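# Unplug the clipped cord from the power strip

## Task

Pull out the plug whose cord is held in the wire clip on the power strip, so the plug ends up away from the clip, and finish without either gripper holding any other loose object.

## Robot and tools

Robot: two arms, left_arm and right_arm, each with a parallel two-finger gripper. Bases in the scene frame: left_arm at (+0.031, +0.316, 0) m, quat_wxyz (+1.000, 0, 0, +0.018); right_arm at (-0.035, -0.322, 0) m, quat_wxyz (+1.000, 0, 0, -0.023). A two-camera stand is fixed behind the arms.

Frames. Scene frame: origin at table-top height, halfway between the nominal bases, +x out over the table, +z up, left_arm on the +y side (arm names do not match image left/right). Hand poses, velocities, targets and wrist-camera poses are reported in each arm's own base frame; the table and fixed cameras use the scene frame. Gripper: fingers point along its +z, open and close along its y; end_effector_position is between the pads, about 1 cm behind the tips. Reported position and orientation may be off by a few cm, more at long reach.

execute_actions(actions, cameras). actions is a list of actions; each action is a table of up to 15 rows, one row per 1/30 s step; a shorter table repeats its last row to fill 15 steps. Every row is one list of 14 numbers in [-1, 1] covering both arms: left_arm dx, dy, dz, rx, ry, rz, opening, then right_arm the same seven. dx..rz are offsets, not poses: measured from that arm's Hand target at the start of the action, along that arm's base axes, turning about the Hand target position. Every row counts from that start, not from the row before; the next action or call starts from the new Hand target, so repeating an offset moves further. Scale: 1.0 = 0.6 m or 180 degrees; rx, ry, rz form one rotation vector. A translation longer than 1.0 may be shortened along its line. opening is absolute: +1 fully open (0.094 m), -1 closed. Six zeros re-command the current Hand target; the opening is always a command, so resend the present one to keep a gripper unchanged. cameras: list of names, ["all"], or []; default shows all only when actions is empty. An unknown name invalidates the call.

move(target, speed, blend, opening_speed, grip_force, blocking, cameras). target: one 14-number row as above, or a list of up to 15 rows; every row is an offset from the same starting Hand targets, not from the previous row. Paths are straight, end together, last at least 0.5 s and at most 10 s in total; they do not avoid obstacles or the other arm. speed: m/s, 0.002 to 2.9, default 0.25, one value or one per target; rotation capped at twice that in rad/s. blend: metres of corner rounding per target; 0 (default) stops at each. opening_speed: rate on the -1..+1 scale per second, at least 0.2; use it for gentle closing. grip_force: newtons per pad, 10 to 50 (50 is full), one value or one per arm; persists; lower forces close slowly. blocking=false returns after about 0.5 s while the move continues. The result adds a move: line with the ending (done, off_target, moving, held, fault) and limits (paced = pose clipped, held = steps withheld). Faster moves lag and stray more and hit harder; aiming far past a contact presses harder.

wait(seconds 0 to 10, cameras): lets time pass with commands held. stop(cameras): brakes a running move. zoom_image(camera, region=[x0, y0, x1, y1] in pixels, at most 504 by 504) enlarges part of the latest image of cam_head_left, cam_head_right, cam_high, cam_low, cam_left_wrist or cam_right_wrist (all 896x504). finished_scene(scene): ends the current scene (give its number); irreversible; the goal must hold with the robot hands off.

Results: end_effector_position (m) and end_effector_quat_wxyz per arm; Hand target (last commanded pose after clipping, base of the next offsets); Tool commands; grip_measured on the opening scale (may read up to about 2.5 mm wide when empty, narrower than a squeezed part); Joint positions (last entry per arm = opening in m); joint torques (include arm weight; entries 1 to 3 wrap at ±28 N m); Joint velocities, omitted or marked within noise when still; motor temperatures.

Control behaviour: commanded orientation is limited each step to 40 degrees from the measured one. Friction and load can leave a gripper a few cm short; resend the missing distance as an offset. Waiting does not close the gap. An arm blocked by something keeps pushing until commanded back past its gripper. To release, command an opening well above grip_measured.

Joint ranges (rad): waist -2.618 to 3.054, shoulder 0.000 to 3.142, elbow 0.000 to 3.142 (straight at 2.901), wrist pitch -1.571 to 1.571, wrist yaw -1.571 to 1.571, wrist roll -2.094 to 2.094.

Avoid: dropping things or releasing moving parts; hard hits or pushes on fixed or heavy items; any contact between the arms, grippers or wrist cameras (clearance checks do not cover these); strain on camera cables; anything ending off the table; paths near an arm's own base (go around). Heat: holding loads, stretching out or pushing unreachable poses warms motors; MOTOR HOT at 75 °C, the arm folds and idles at 90 °C, and collapses at 100 °C. Loose objects may occasionally get nudged by outside pushes.

Each tool is called after "Call:" by a JSON object that holds its "api" and its "payload".

## Session

Call:
{"api": "execute_actions", "payload": {"actions": []}}

Scene clock: 0.00 s.
left_arm: end_effector_position=(+0.1434, -0.1643, +0.1482) grip_measured=+1.000 end_effector_quat_wxyz=(+0.489, -0.002, +0.838, -0.243) | right_arm: end_effector_position=(+0.4003, +0.0209, +0.4341) grip_measured=+1.000 end_effector_quat_wxyz=(+0.693, +0.221, +0.671, +0.146)
Joint positions: left_arm=[-1.631 0.539 0.377 -0.688 -1.003 -1.228 0.094] | right_arm=[0.178 1.154 1.209 -0.053 0.289 0.527 0.094]
Joint velocities: within noise
Joint torques (N m): no reading
Motor temperatures (°C): left_arm=[28 28 31 30 28 25 28] | right_arm=[29 26 34 30 26 27 24]
Heat: left arm: 31 °C; right arm: 34 °C.
Hand target: left_arm +0.1451, -0.1616, +0.1514; +0.496, -0.003, +0.835, -0.239 | right_arm +0.3975, +0.0204, +0.4386; +0.695, +0.220, +0.668, +0.146
Tool commands: left_gripper/opening=+1.0 right_gripper/opening=+1.0

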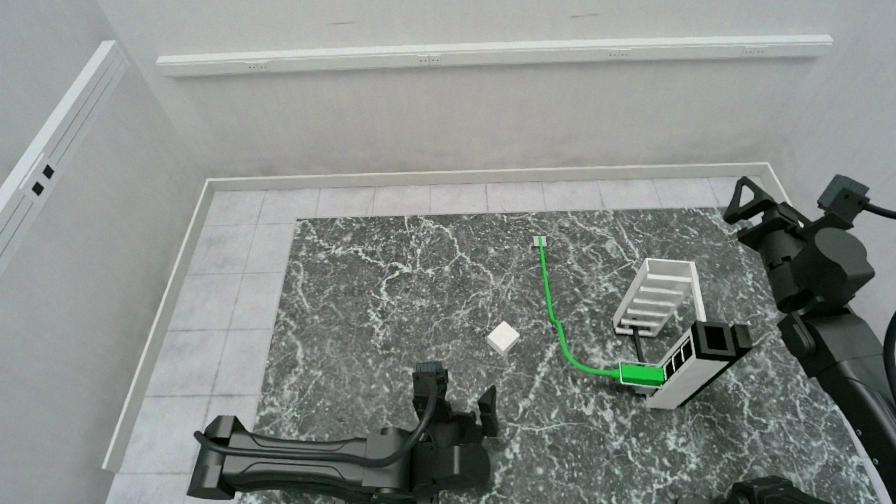

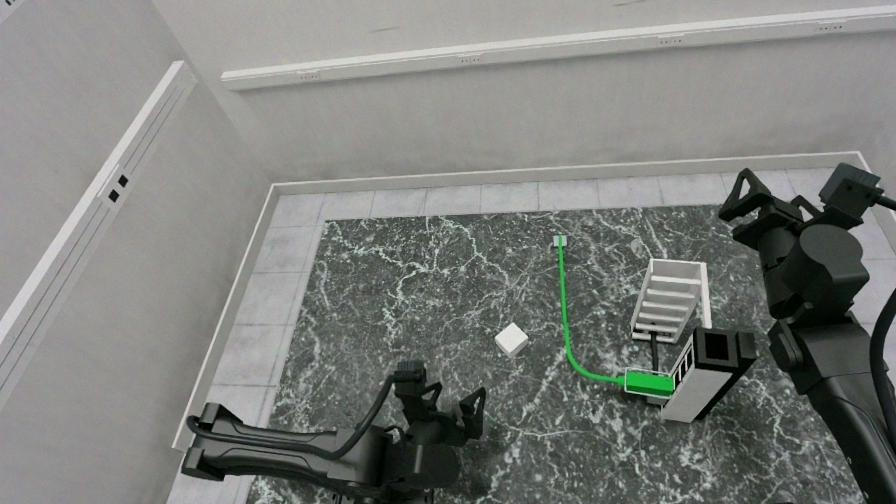

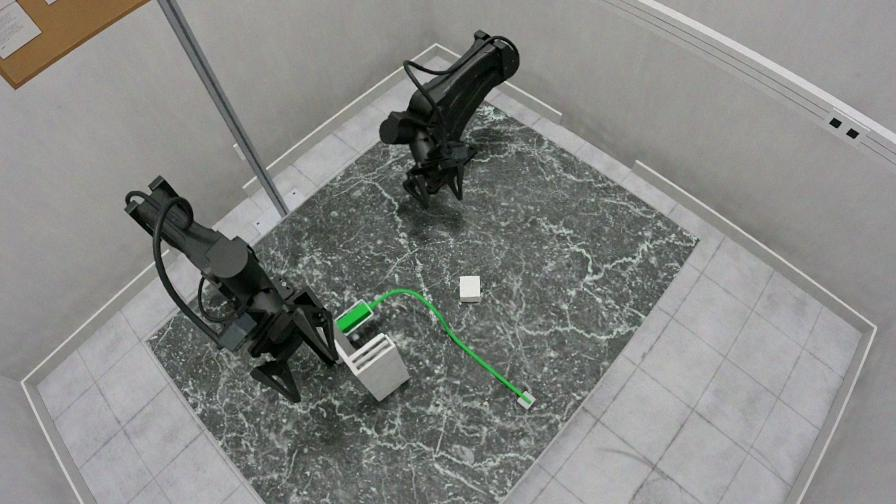

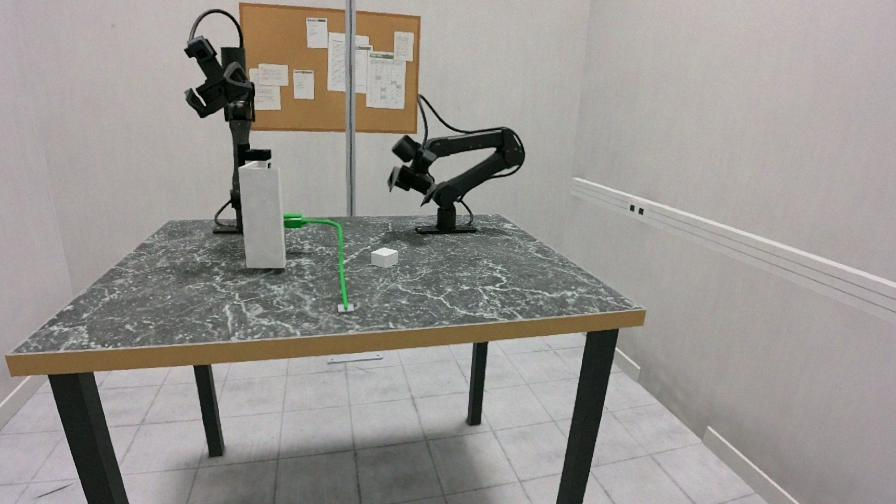

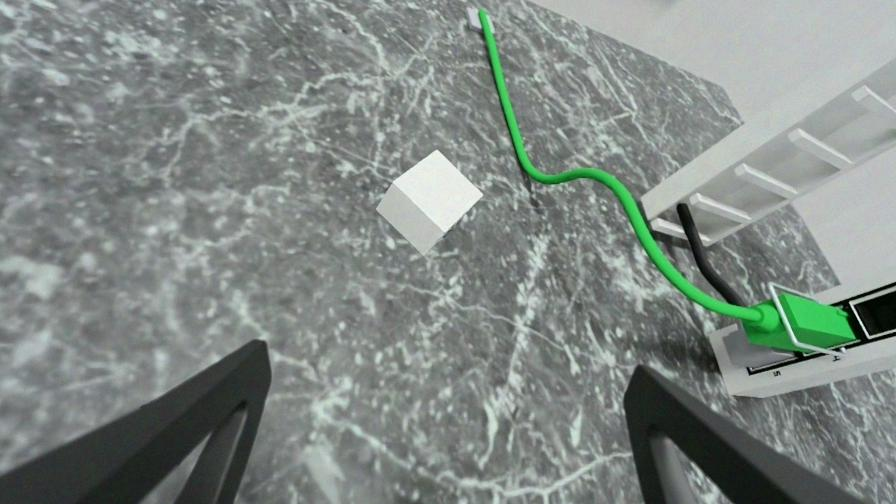

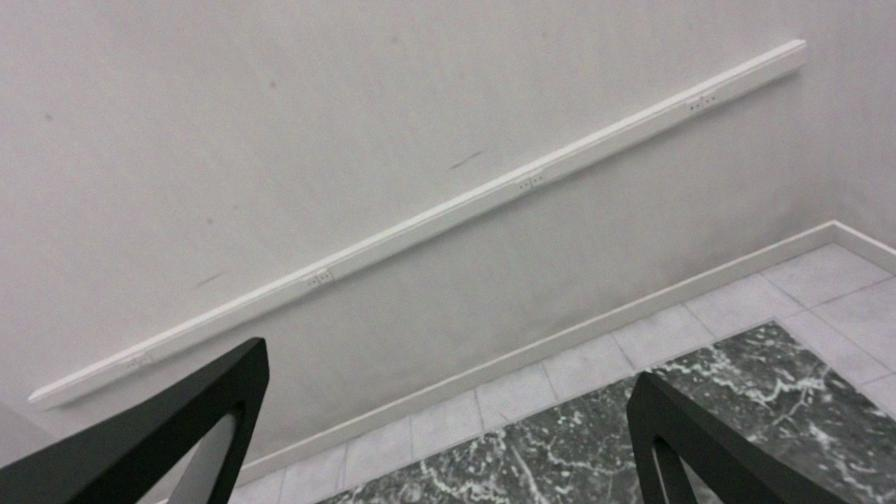

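Call:
{"api": "zoom_image", "payload": {"camera": "cam_left_wrist", "region": [600, 150, 896, 420]}}

Call:
{"api": "zoom_image", "payload": {"camera": "cam_head_right", "region": [540, 220, 800, 440]}}

Call:
{"api": "zoom_image", "payload": {"camera": "cam_low", "region": [200, 130, 420, 320]}}

Call:
{"api": "zoom_image", "payload": {"camera": "cam_high", "region": [230, 240, 430, 420]}}

Scaled by 1.703 from the camera's 896x504 image, which has a finer 1280x720 frame.

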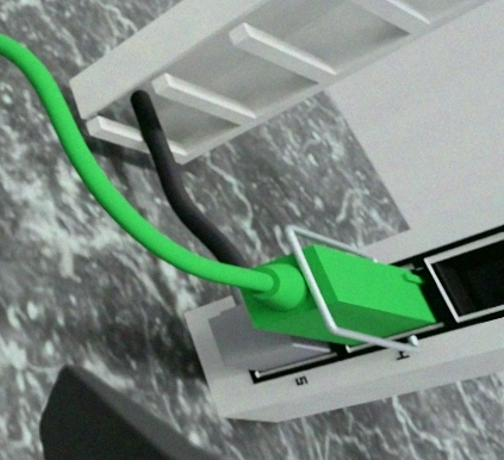

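Scaled by 1.938 from the camera's 896x504 image, which has a finer 1280x720 frame.

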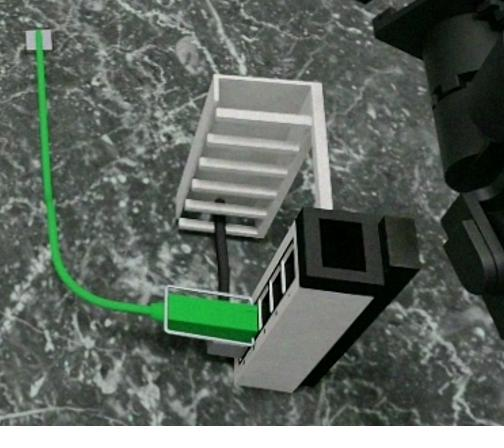

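Scaled by 2.291 from the camera's 896x504 image, which has a finer 1280x720 frame.

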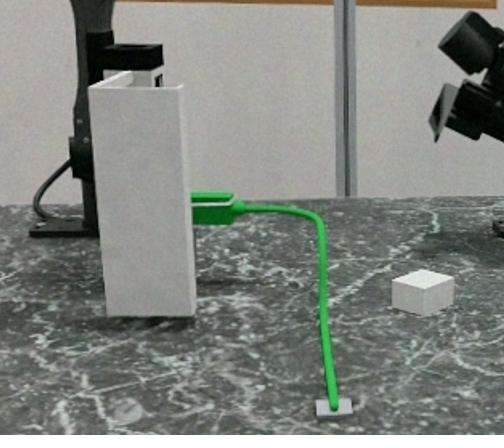

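Scaled by 2.520 from the camera's 896x504 image, which has a finer 1280x720 frame.

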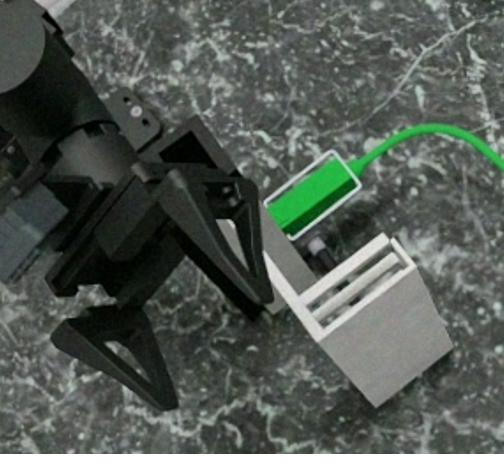

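Call:
{"api": "move", "payload": {"target": [0.09,-0.07,0.165,0.133,-0.069,-0.356,1,0,0,0,0,0,0,1], "cameras": ["all"]}}

Call:
{"api": "zoom_image", "payload": {"camera": "cam_left_wrist", "region": [300, 150, 600, 400]}}

Scene clock: 44.17 s.
left_arm: end_effector_position=(+0.1980, -0.2023, +0.2396) grip_measured=+1.000 end_effector_quat_wxyz=(+0.359, +0.556, +0.692, -0.288) | right_arm: end_effector_position=(+0.4003, +0.0209, +0.4341) grip_measured=+1.000 end_effector_quat_wxyz=(+0.693, +0.221, +0.671, +0.146)
Joint positions: left_arm=[-0.344 1.042 1.013 -0.893 0.763 0.74 0.094] | right_arm=[0.178 1.154 1.209 -0.053 0.289 0.527 0.094]
Joint torques (N m): left_arm=[0.69 -0.79 10.52 0.86 0.46 0.11] | right_arm=[-0.16 -4.11 8.28 2.34 -0.02 -0.09]
Motor temperatures (°C): left_arm=[28 28 34 32 29 25 28] | right_arm=[28 27 37 36 26 27 24]
Heat: left arm: 34 °C; right arm: 37 °C.
Hand target: left_arm +0.1991, -0.2036, +0.2504; +0.367, +0.558, +0.684, -0.293 | right_arm +0.3975, +0.0204, +0.4386; +0.695, +0.220, +0.668, +0.146
Off the commanded pose: left_arm 0.011 m, 1 deg | right_arm 0.005 m, 0 deg.
move: off_target (left_arm)

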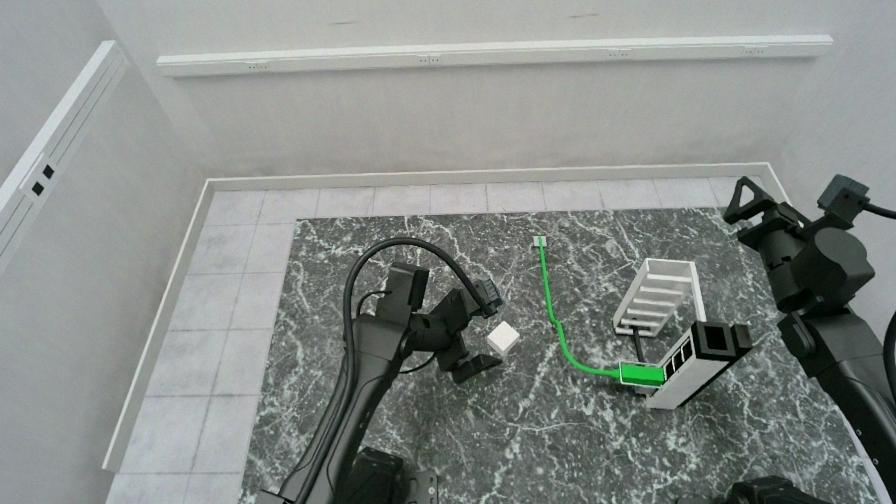

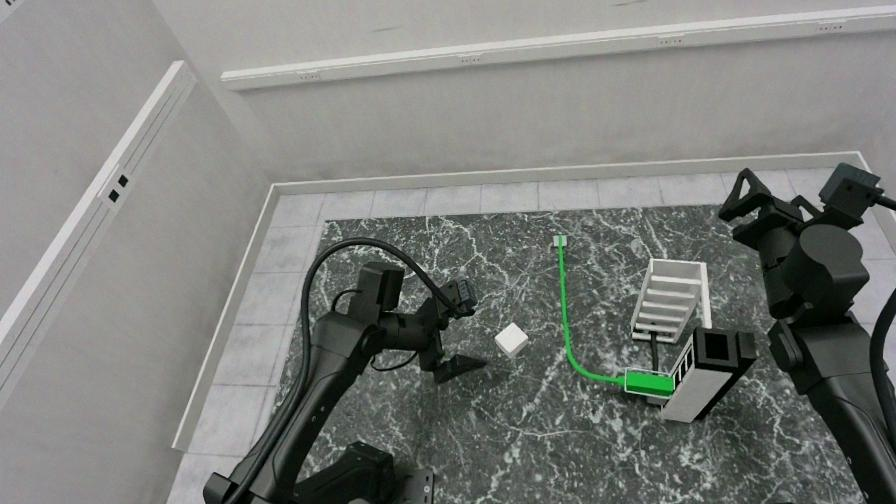

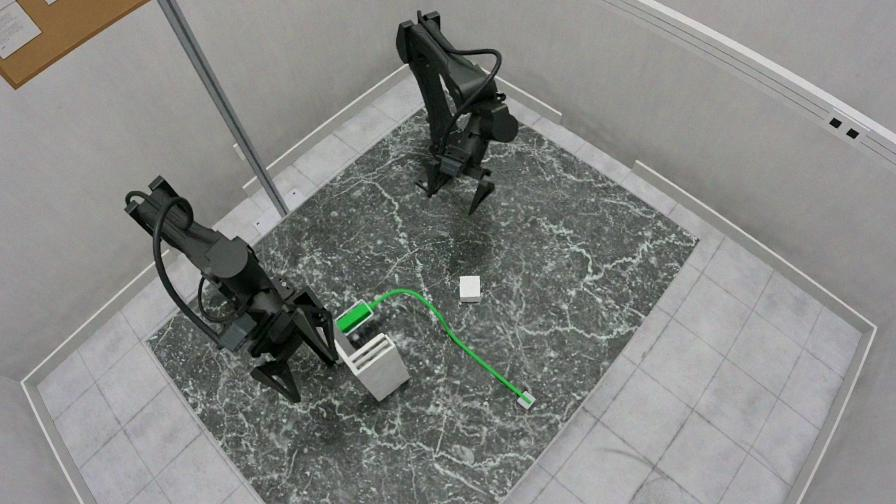

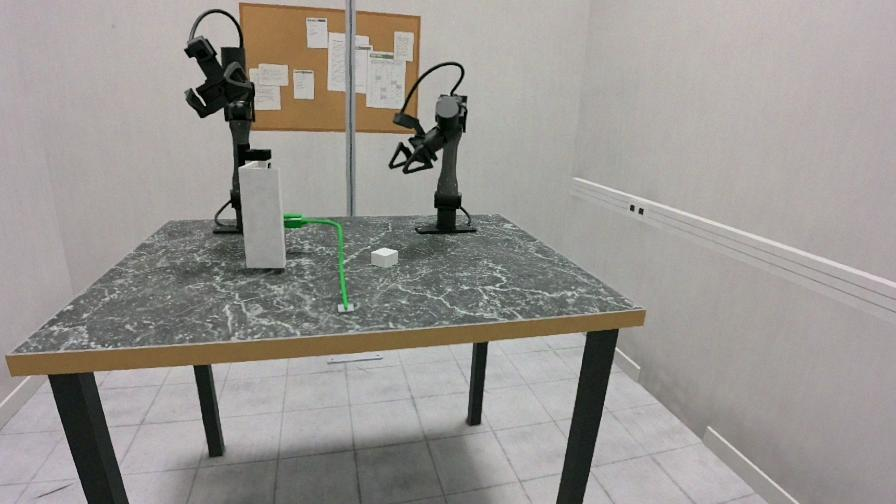

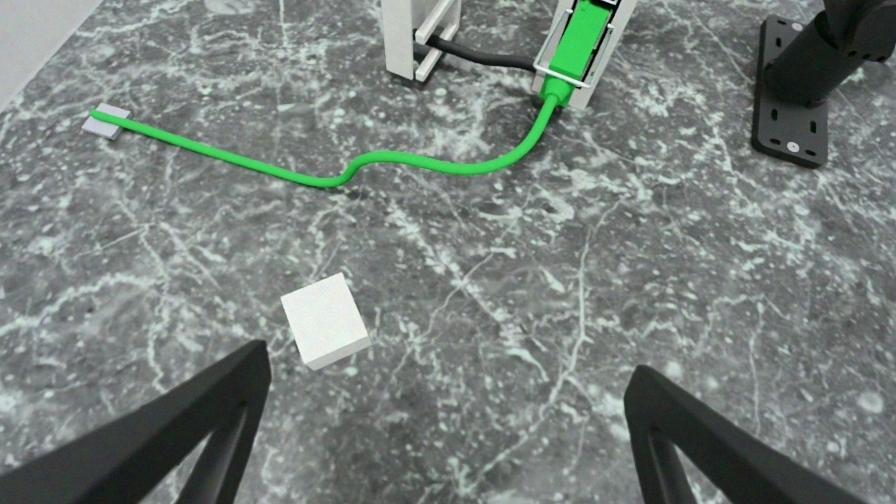

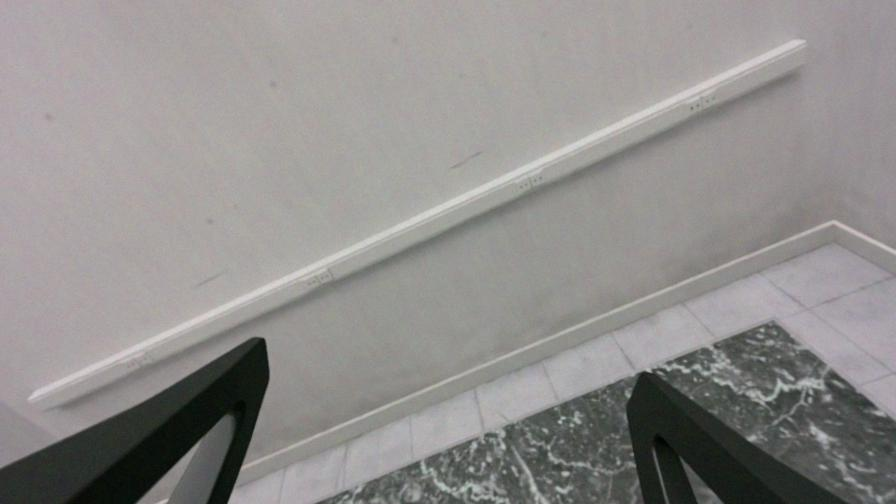

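Scaled by 1.680 from the camera's 896x504 image, which has a finer 1280x720 frame.

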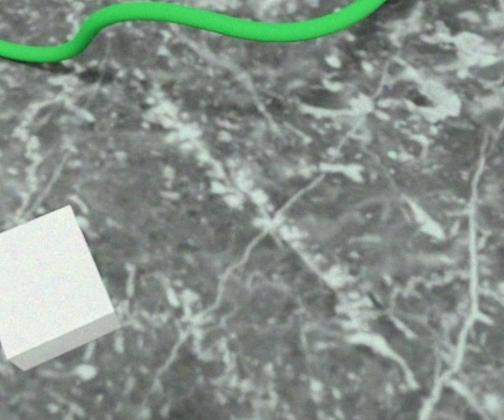

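Call:
{"api": "move", "payload": {"target": [-0.045,-0.1,-0.06,0,0,-0.067,1,0,0,0,0,0,0,1], "cameras": ["cam_left_wrist","cam_head_right","cam_low"]}}

Call:
{"api": "zoom_image", "payload": {"camera": "cam_left_wrist", "region": [300, 0, 600, 250]}}

Scene clock: 68.73 s.
left_arm: end_effector_position=(+0.1753, -0.2616, +0.2192) grip_measured=+1.000 end_effector_quat_wxyz=(+0.340, +0.625, +0.623, -0.324) | right_arm: end_effector_position=(+0.4003, +0.0209, +0.4341) grip_measured=+1.000 end_effector_quat_wxyz=(+0.693, +0.221, +0.671, +0.146)
Joint positions: left_arm=[-0.583 1.133 0.956 -0.691 0.75 0.704 0.094] | right_arm=[0.178 1.154 1.209 -0.053 0.289 0.527 0.094]
Joint torques (N m): left_arm=[-0.61 -1.8 6.64 1.12 0.31 -0.02] | right_arm=[-0.05 -4.15 8.34 2.33 -0.04 -0.07]
Heat: left arm: 35 °C; right arm: 38 °C.
Hand target: left_arm +0.1722, -0.2635, +0.2143; +0.335, +0.627, +0.622, -0.330 | right_arm +0.3975, +0.0204, +0.4386; +0.695, +0.220, +0.668, +0.146
Off the commanded pose: left_arm 0.006 m, 1 deg | right_arm 0.005 m, 0 deg.
move: done
Images, in order (width x height): cam_head_right 896x504, cam_low 896x504, cam_left_wrist 896x504.

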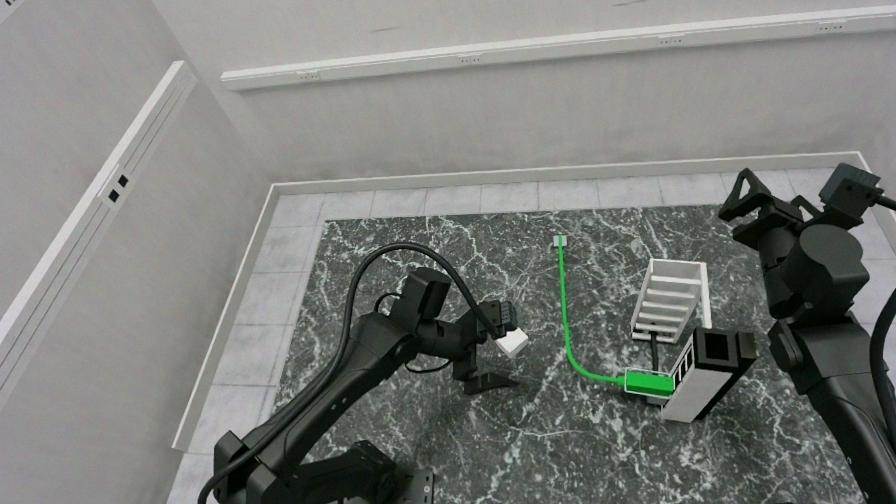

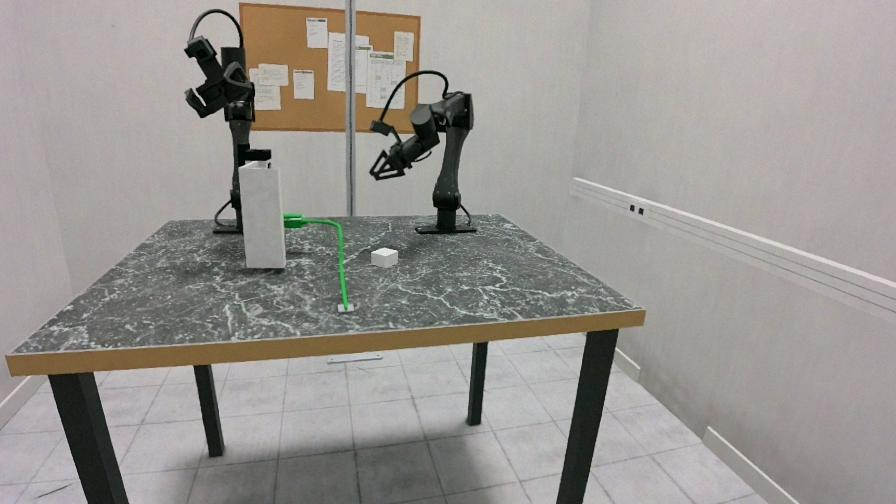

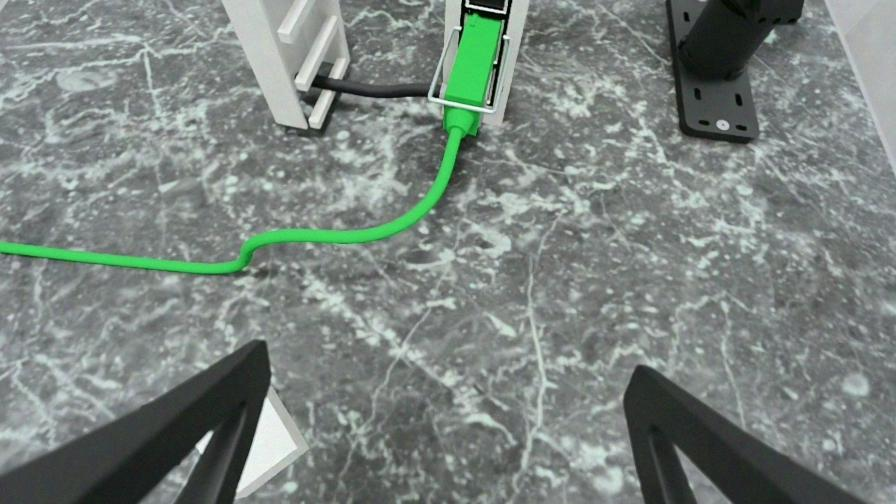

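Scaled by 1.680 from the camera's 896x504 image, which has a finer 1280x720 frame.

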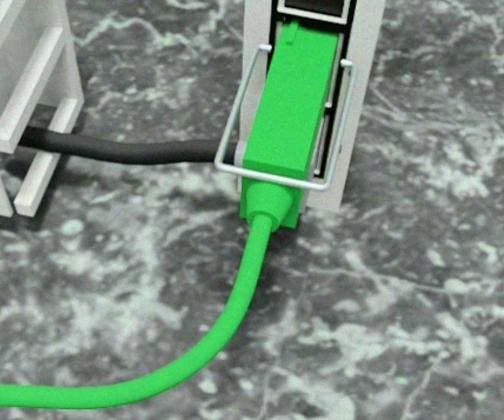

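Call:
{"api": "move", "payload": {"target": [-0.015,0.035,-0.03,-0.139,0,0,0,0,0,0,0,0,0,1], "cameras": ["cam_left_wrist","cam_low","cam_high"]}}

Call:
{"api": "zoom_image", "payload": {"camera": "cam_left_wrist", "region": [300, 50, 600, 300]}}

Call:
{"api": "zoom_image", "payload": {"camera": "cam_low", "region": [200, 80, 480, 280]}}

Scene clock: 91.70 s.
left_arm: end_effector_position=(+0.1680, -0.2443, +0.1974) grip_measured=+0.003 end_effector_quat_wxyz=(+0.461, +0.537, +0.541, -0.454) | right_arm: end_effector_position=(+0.4003, +0.0209, +0.4341) grip_measured=+1.000 end_effector_quat_wxyz=(+0.693, +0.221, +0.671, +0.146)
Joint positions: left_arm=[-0.386 0.998 0.41 0.185 1.142 0.375 0.047] | right_arm=[0.178 1.154 1.209 -0.053 0.289 0.527 0.094]
Joint torques (N m): left_arm=[0.28 -2.25 6.2 1.23 0.28 -0.04] | right_arm=[-0.05 -4.18 8.24 2.34 -0.03 -0.05]
Heat: left arm: 34 °C; right arm: 39 °C.
Hand target: left_arm +0.1632, -0.2426, +0.1963; +0.462, +0.539, +0.535, -0.457 | right_arm +0.3975, +0.0204, +0.4386; +0.695, +0.220, +0.668, +0.146
Off the commanded pose: left_arm 0.005 m, 1 deg | right_arm 0.005 m, 0 deg.
move: done
Images, in order (width x height): cam_high 896x504, cam_low 896x504, cam_left_wrist 896x504.

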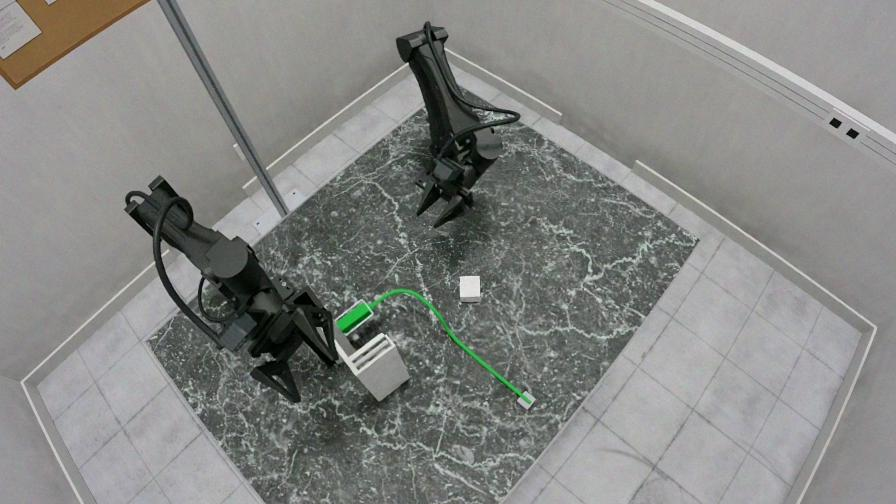

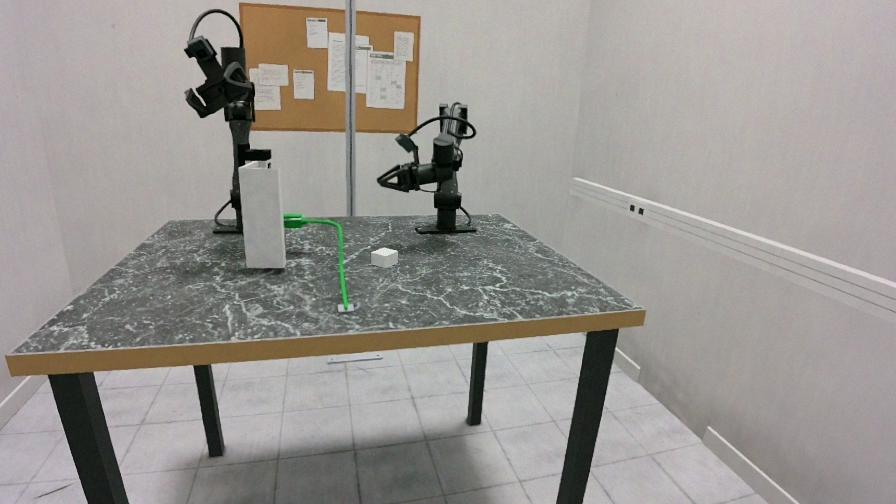

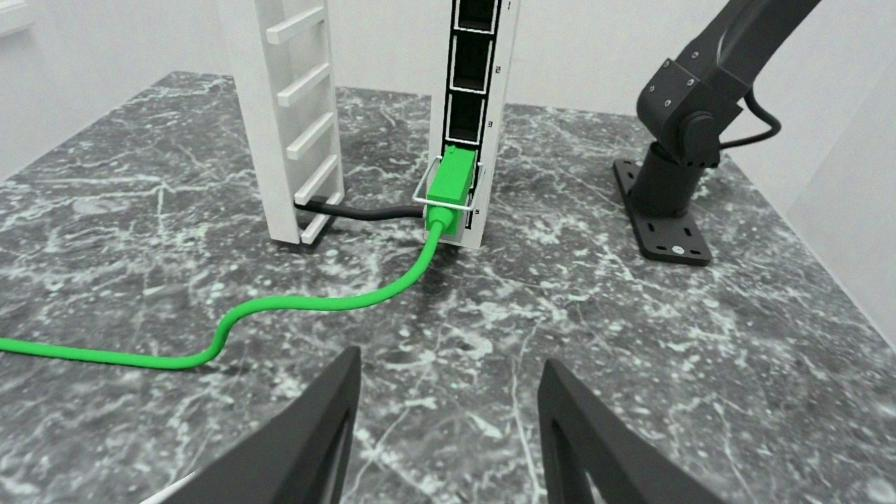

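Scaled by 1.680 from the camera's 896x504 image, which has a finer 1280x720 frame.

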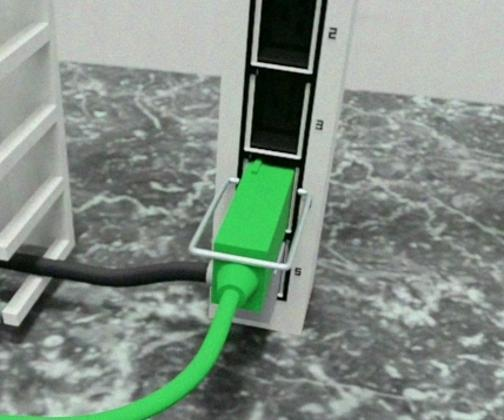

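Scaled by 1.800 from the camera's 896x504 image, which has a finer 1280x720 frame.

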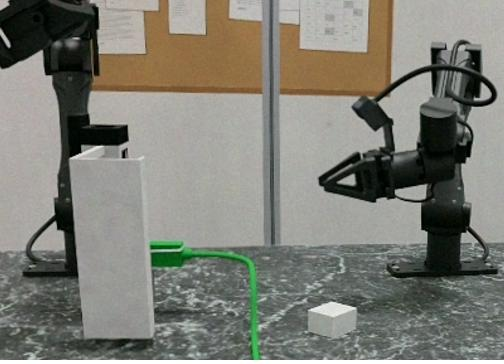

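Call:
{"api": "move", "payload": {"target": [0.033,-0.245,-0.06,0,0,-0.05,0,0,0,0,0,0,0,1], "cameras": ["cam_left_wrist","cam_low","cam_high","cam_head_right"]}}

Call:
{"api": "zoom_image", "payload": {"camera": "cam_left_wrist", "region": [300, 50, 600, 300]}}

Call:
{"api": "zoom_image", "payload": {"camera": "cam_low", "region": [200, 120, 420, 290]}}

Scene clock: 117.27 s.
left_arm: end_effector_position=(+0.1796, -0.3831, +0.1575) grip_measured=+0.003 end_effector_quat_wxyz=(+0.420, +0.578, +0.497, -0.492) | right_arm: end_effector_position=(+0.4003, +0.0209, +0.4341) grip_measured=+1.000 end_effector_quat_wxyz=(+0.693, +0.221, +0.671, +0.146)
Joint positions: left_arm=[-0.79 1.662 0.652 0.738 0.917 0.214 0.047] | right_arm=[0.178 1.154 1.209 -0.053 0.289 0.527 0.094]
Joint torques (N m): left_arm=[-0.5 -3.84 8.92 1.48 0.05 0.03] | right_arm=[-0.1 -4.16 8.27 2.36 -0.02 -0.1]
Motor temperatures (°C): left_arm=[28 28 32 35 29 25 28] | right_arm=[28 26 37 41 26 27 24]
Heat: left arm: 35 °C; right arm: 41 °C.
Hand target: left_arm +0.1830, -0.3896, +0.1604; +0.425, +0.580, +0.491, -0.492 | right_arm +0.3975, +0.0204, +0.4386; +0.695, +0.220, +0.668, +0.146
Off the commanded pose: left_arm 0.008 m, 1 deg | right_arm 0.005 m, 0 deg.
move: done
Images, in order (width x height): cam_head_right 896x504, cam_high 896x504, cam_low 896x504, cam_left_wrist 896x504.

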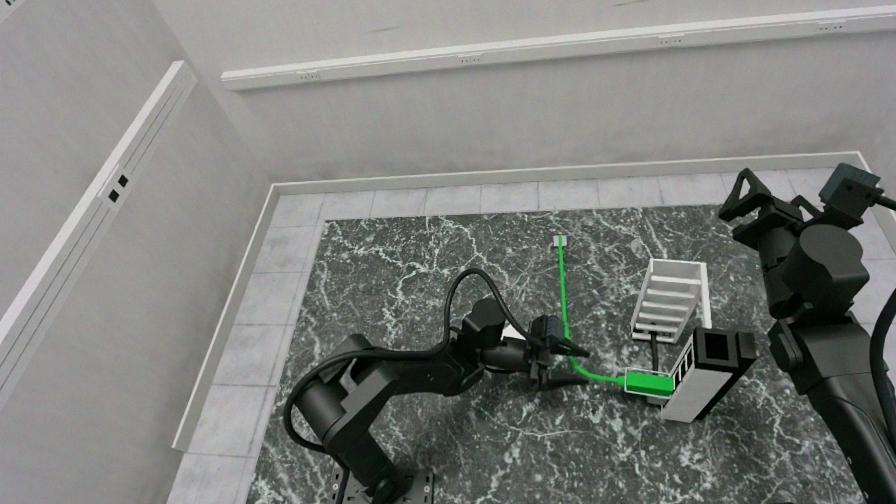

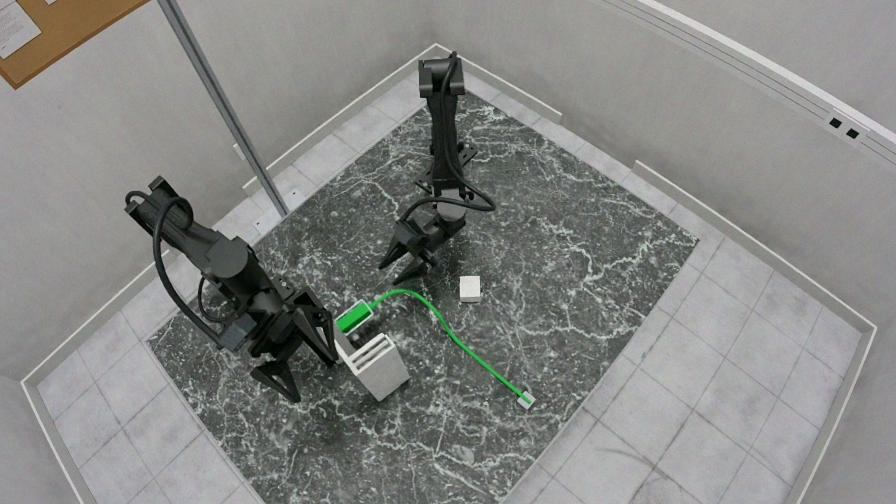

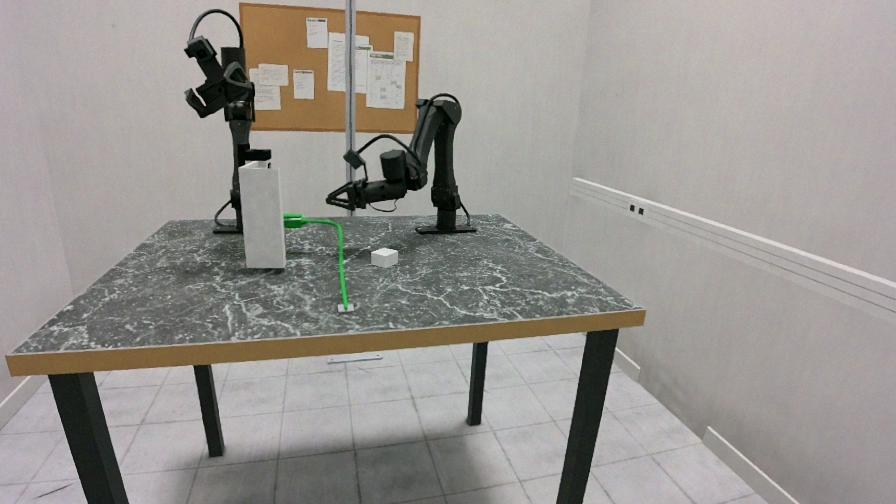

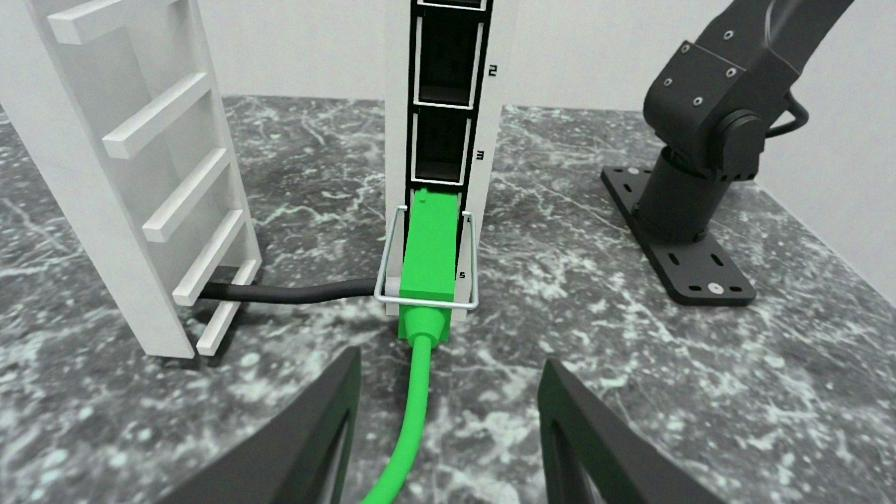

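Scaled by 1.680 from the camera's 896x504 image, which has a finer 1280x720 frame.

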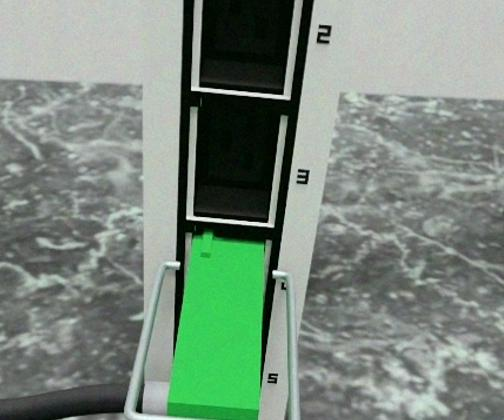

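Scaled by 2.291 from the camera's 896x504 image, which has a finer 1280x720 frame.

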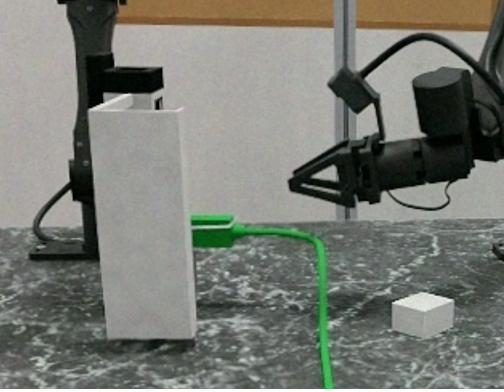

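Call:
{"api": "move", "payload": {"target": [[-0.083,-0.0,-0.017,-0.085,-0.005,0.129,-1,0,0,0,0,0,0,1],[-0.083,-0.01,-0.143,-0.085,-0.005,0.129,-1,0,0,0,0,0,0,1]], "cameras": ["cam_left_wrist","cam_low","cam_high"]}}

Call:
{"api": "zoom_image", "payload": {"camera": "cam_low", "region": [200, 120, 420, 290]}}

Call:
{"api": "zoom_image", "payload": {"camera": "cam_high", "region": [300, 200, 500, 400]}}

Scene clock: 138.97 s.
left_arm: end_effector_position=(+0.1307, -0.3845, +0.0458) grip_measured=-0.997 end_effector_quat_wxyz=(+0.479, +0.481, +0.626, -0.384) | right_arm: end_effector_position=(+0.4003, +0.0209, +0.4341) grip_measured=+1.000 end_effector_quat_wxyz=(+0.693, +0.221, +0.671, +0.146)
Joint positions: left_arm=[-1.182 2.007 0.326 1.428 0.143 0.016 0] | right_arm=[0.178 1.154 1.209 -0.053 0.289 0.527 0.094]
Joint torques (N m): left_arm=[-0.53 -4.15 4.71 2.88 -0.08 0.08] | right_arm=[-0.14 -4.11 8.28 2.36 -0.03 -0.07]
Heat: left arm: 38 °C; right arm: 41 °C.
Hand target: left_arm +0.1331, -0.3955, +0.0744; +0.592, +0.412, +0.525, -0.452 | right_arm +0.3975, +0.0204, +0.4386; +0.695, +0.220, +0.668, +0.146
Off the commanded pose: left_arm 0.031 m, 21 deg | right_arm 0.005 m, 0 deg.
joint sent to its limit (left arm) — joint 4 (wrist pitch), upper limit. The joint targets are off in orientation, not in position.
move: off_target (left_arm)
Images, in order (width x height): cam_high 896x504, cam_low 896x504, cam_left_wrist 896x504.

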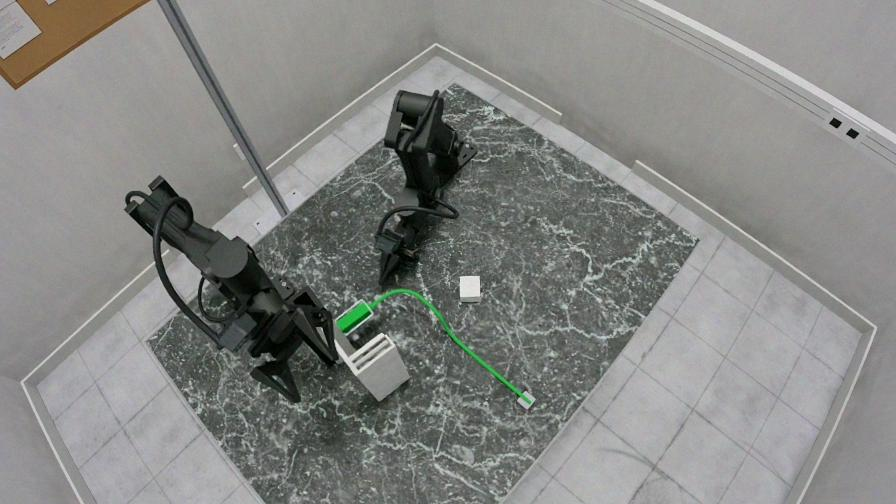

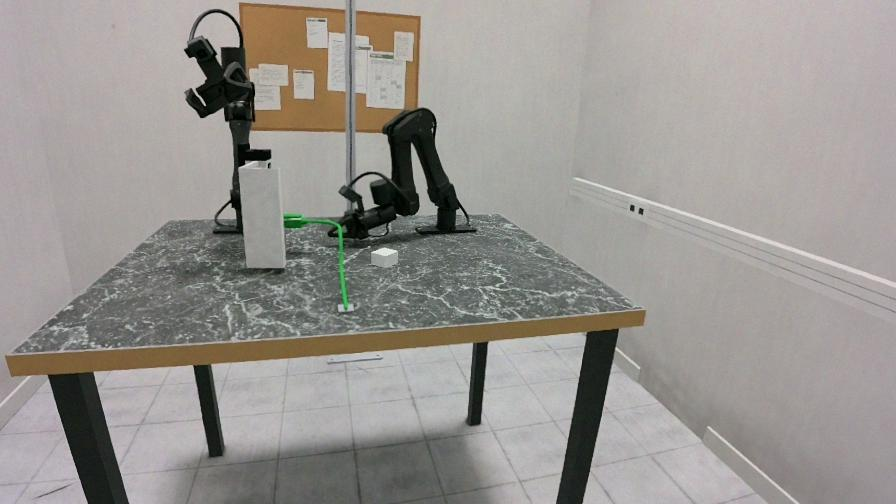

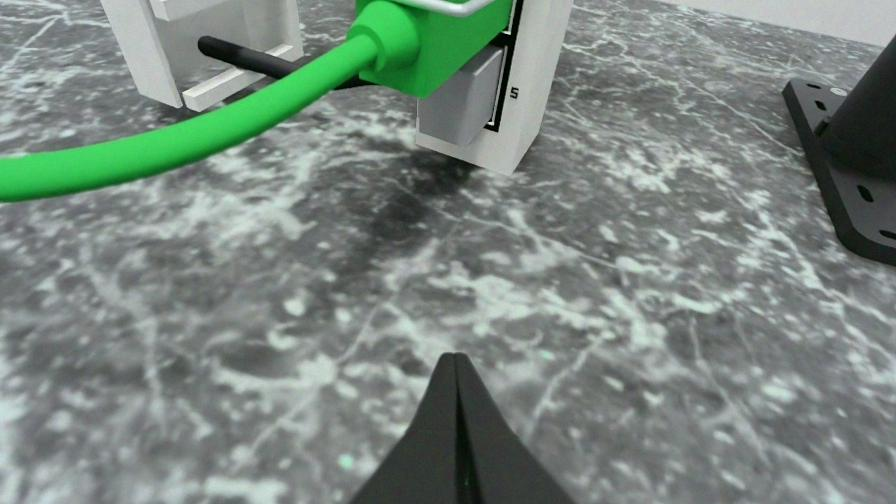

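Scaled by 2.291 from the camera's 896x504 image, which has a finer 1280x720 frame.

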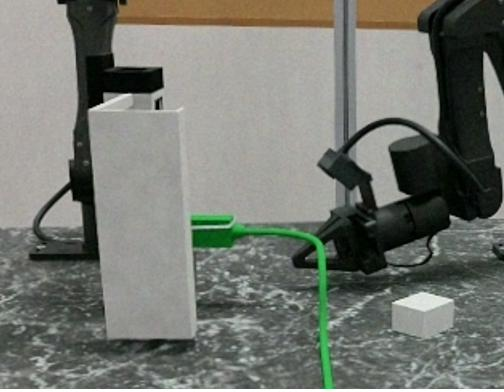

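Scaled by 2.520 from the camera's 896x504 image, which has a finer 1280x720 frame.

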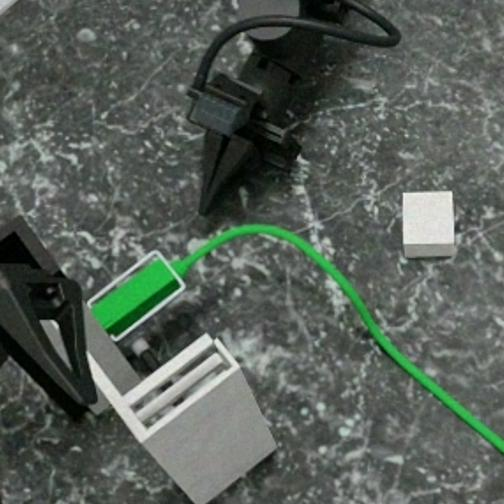

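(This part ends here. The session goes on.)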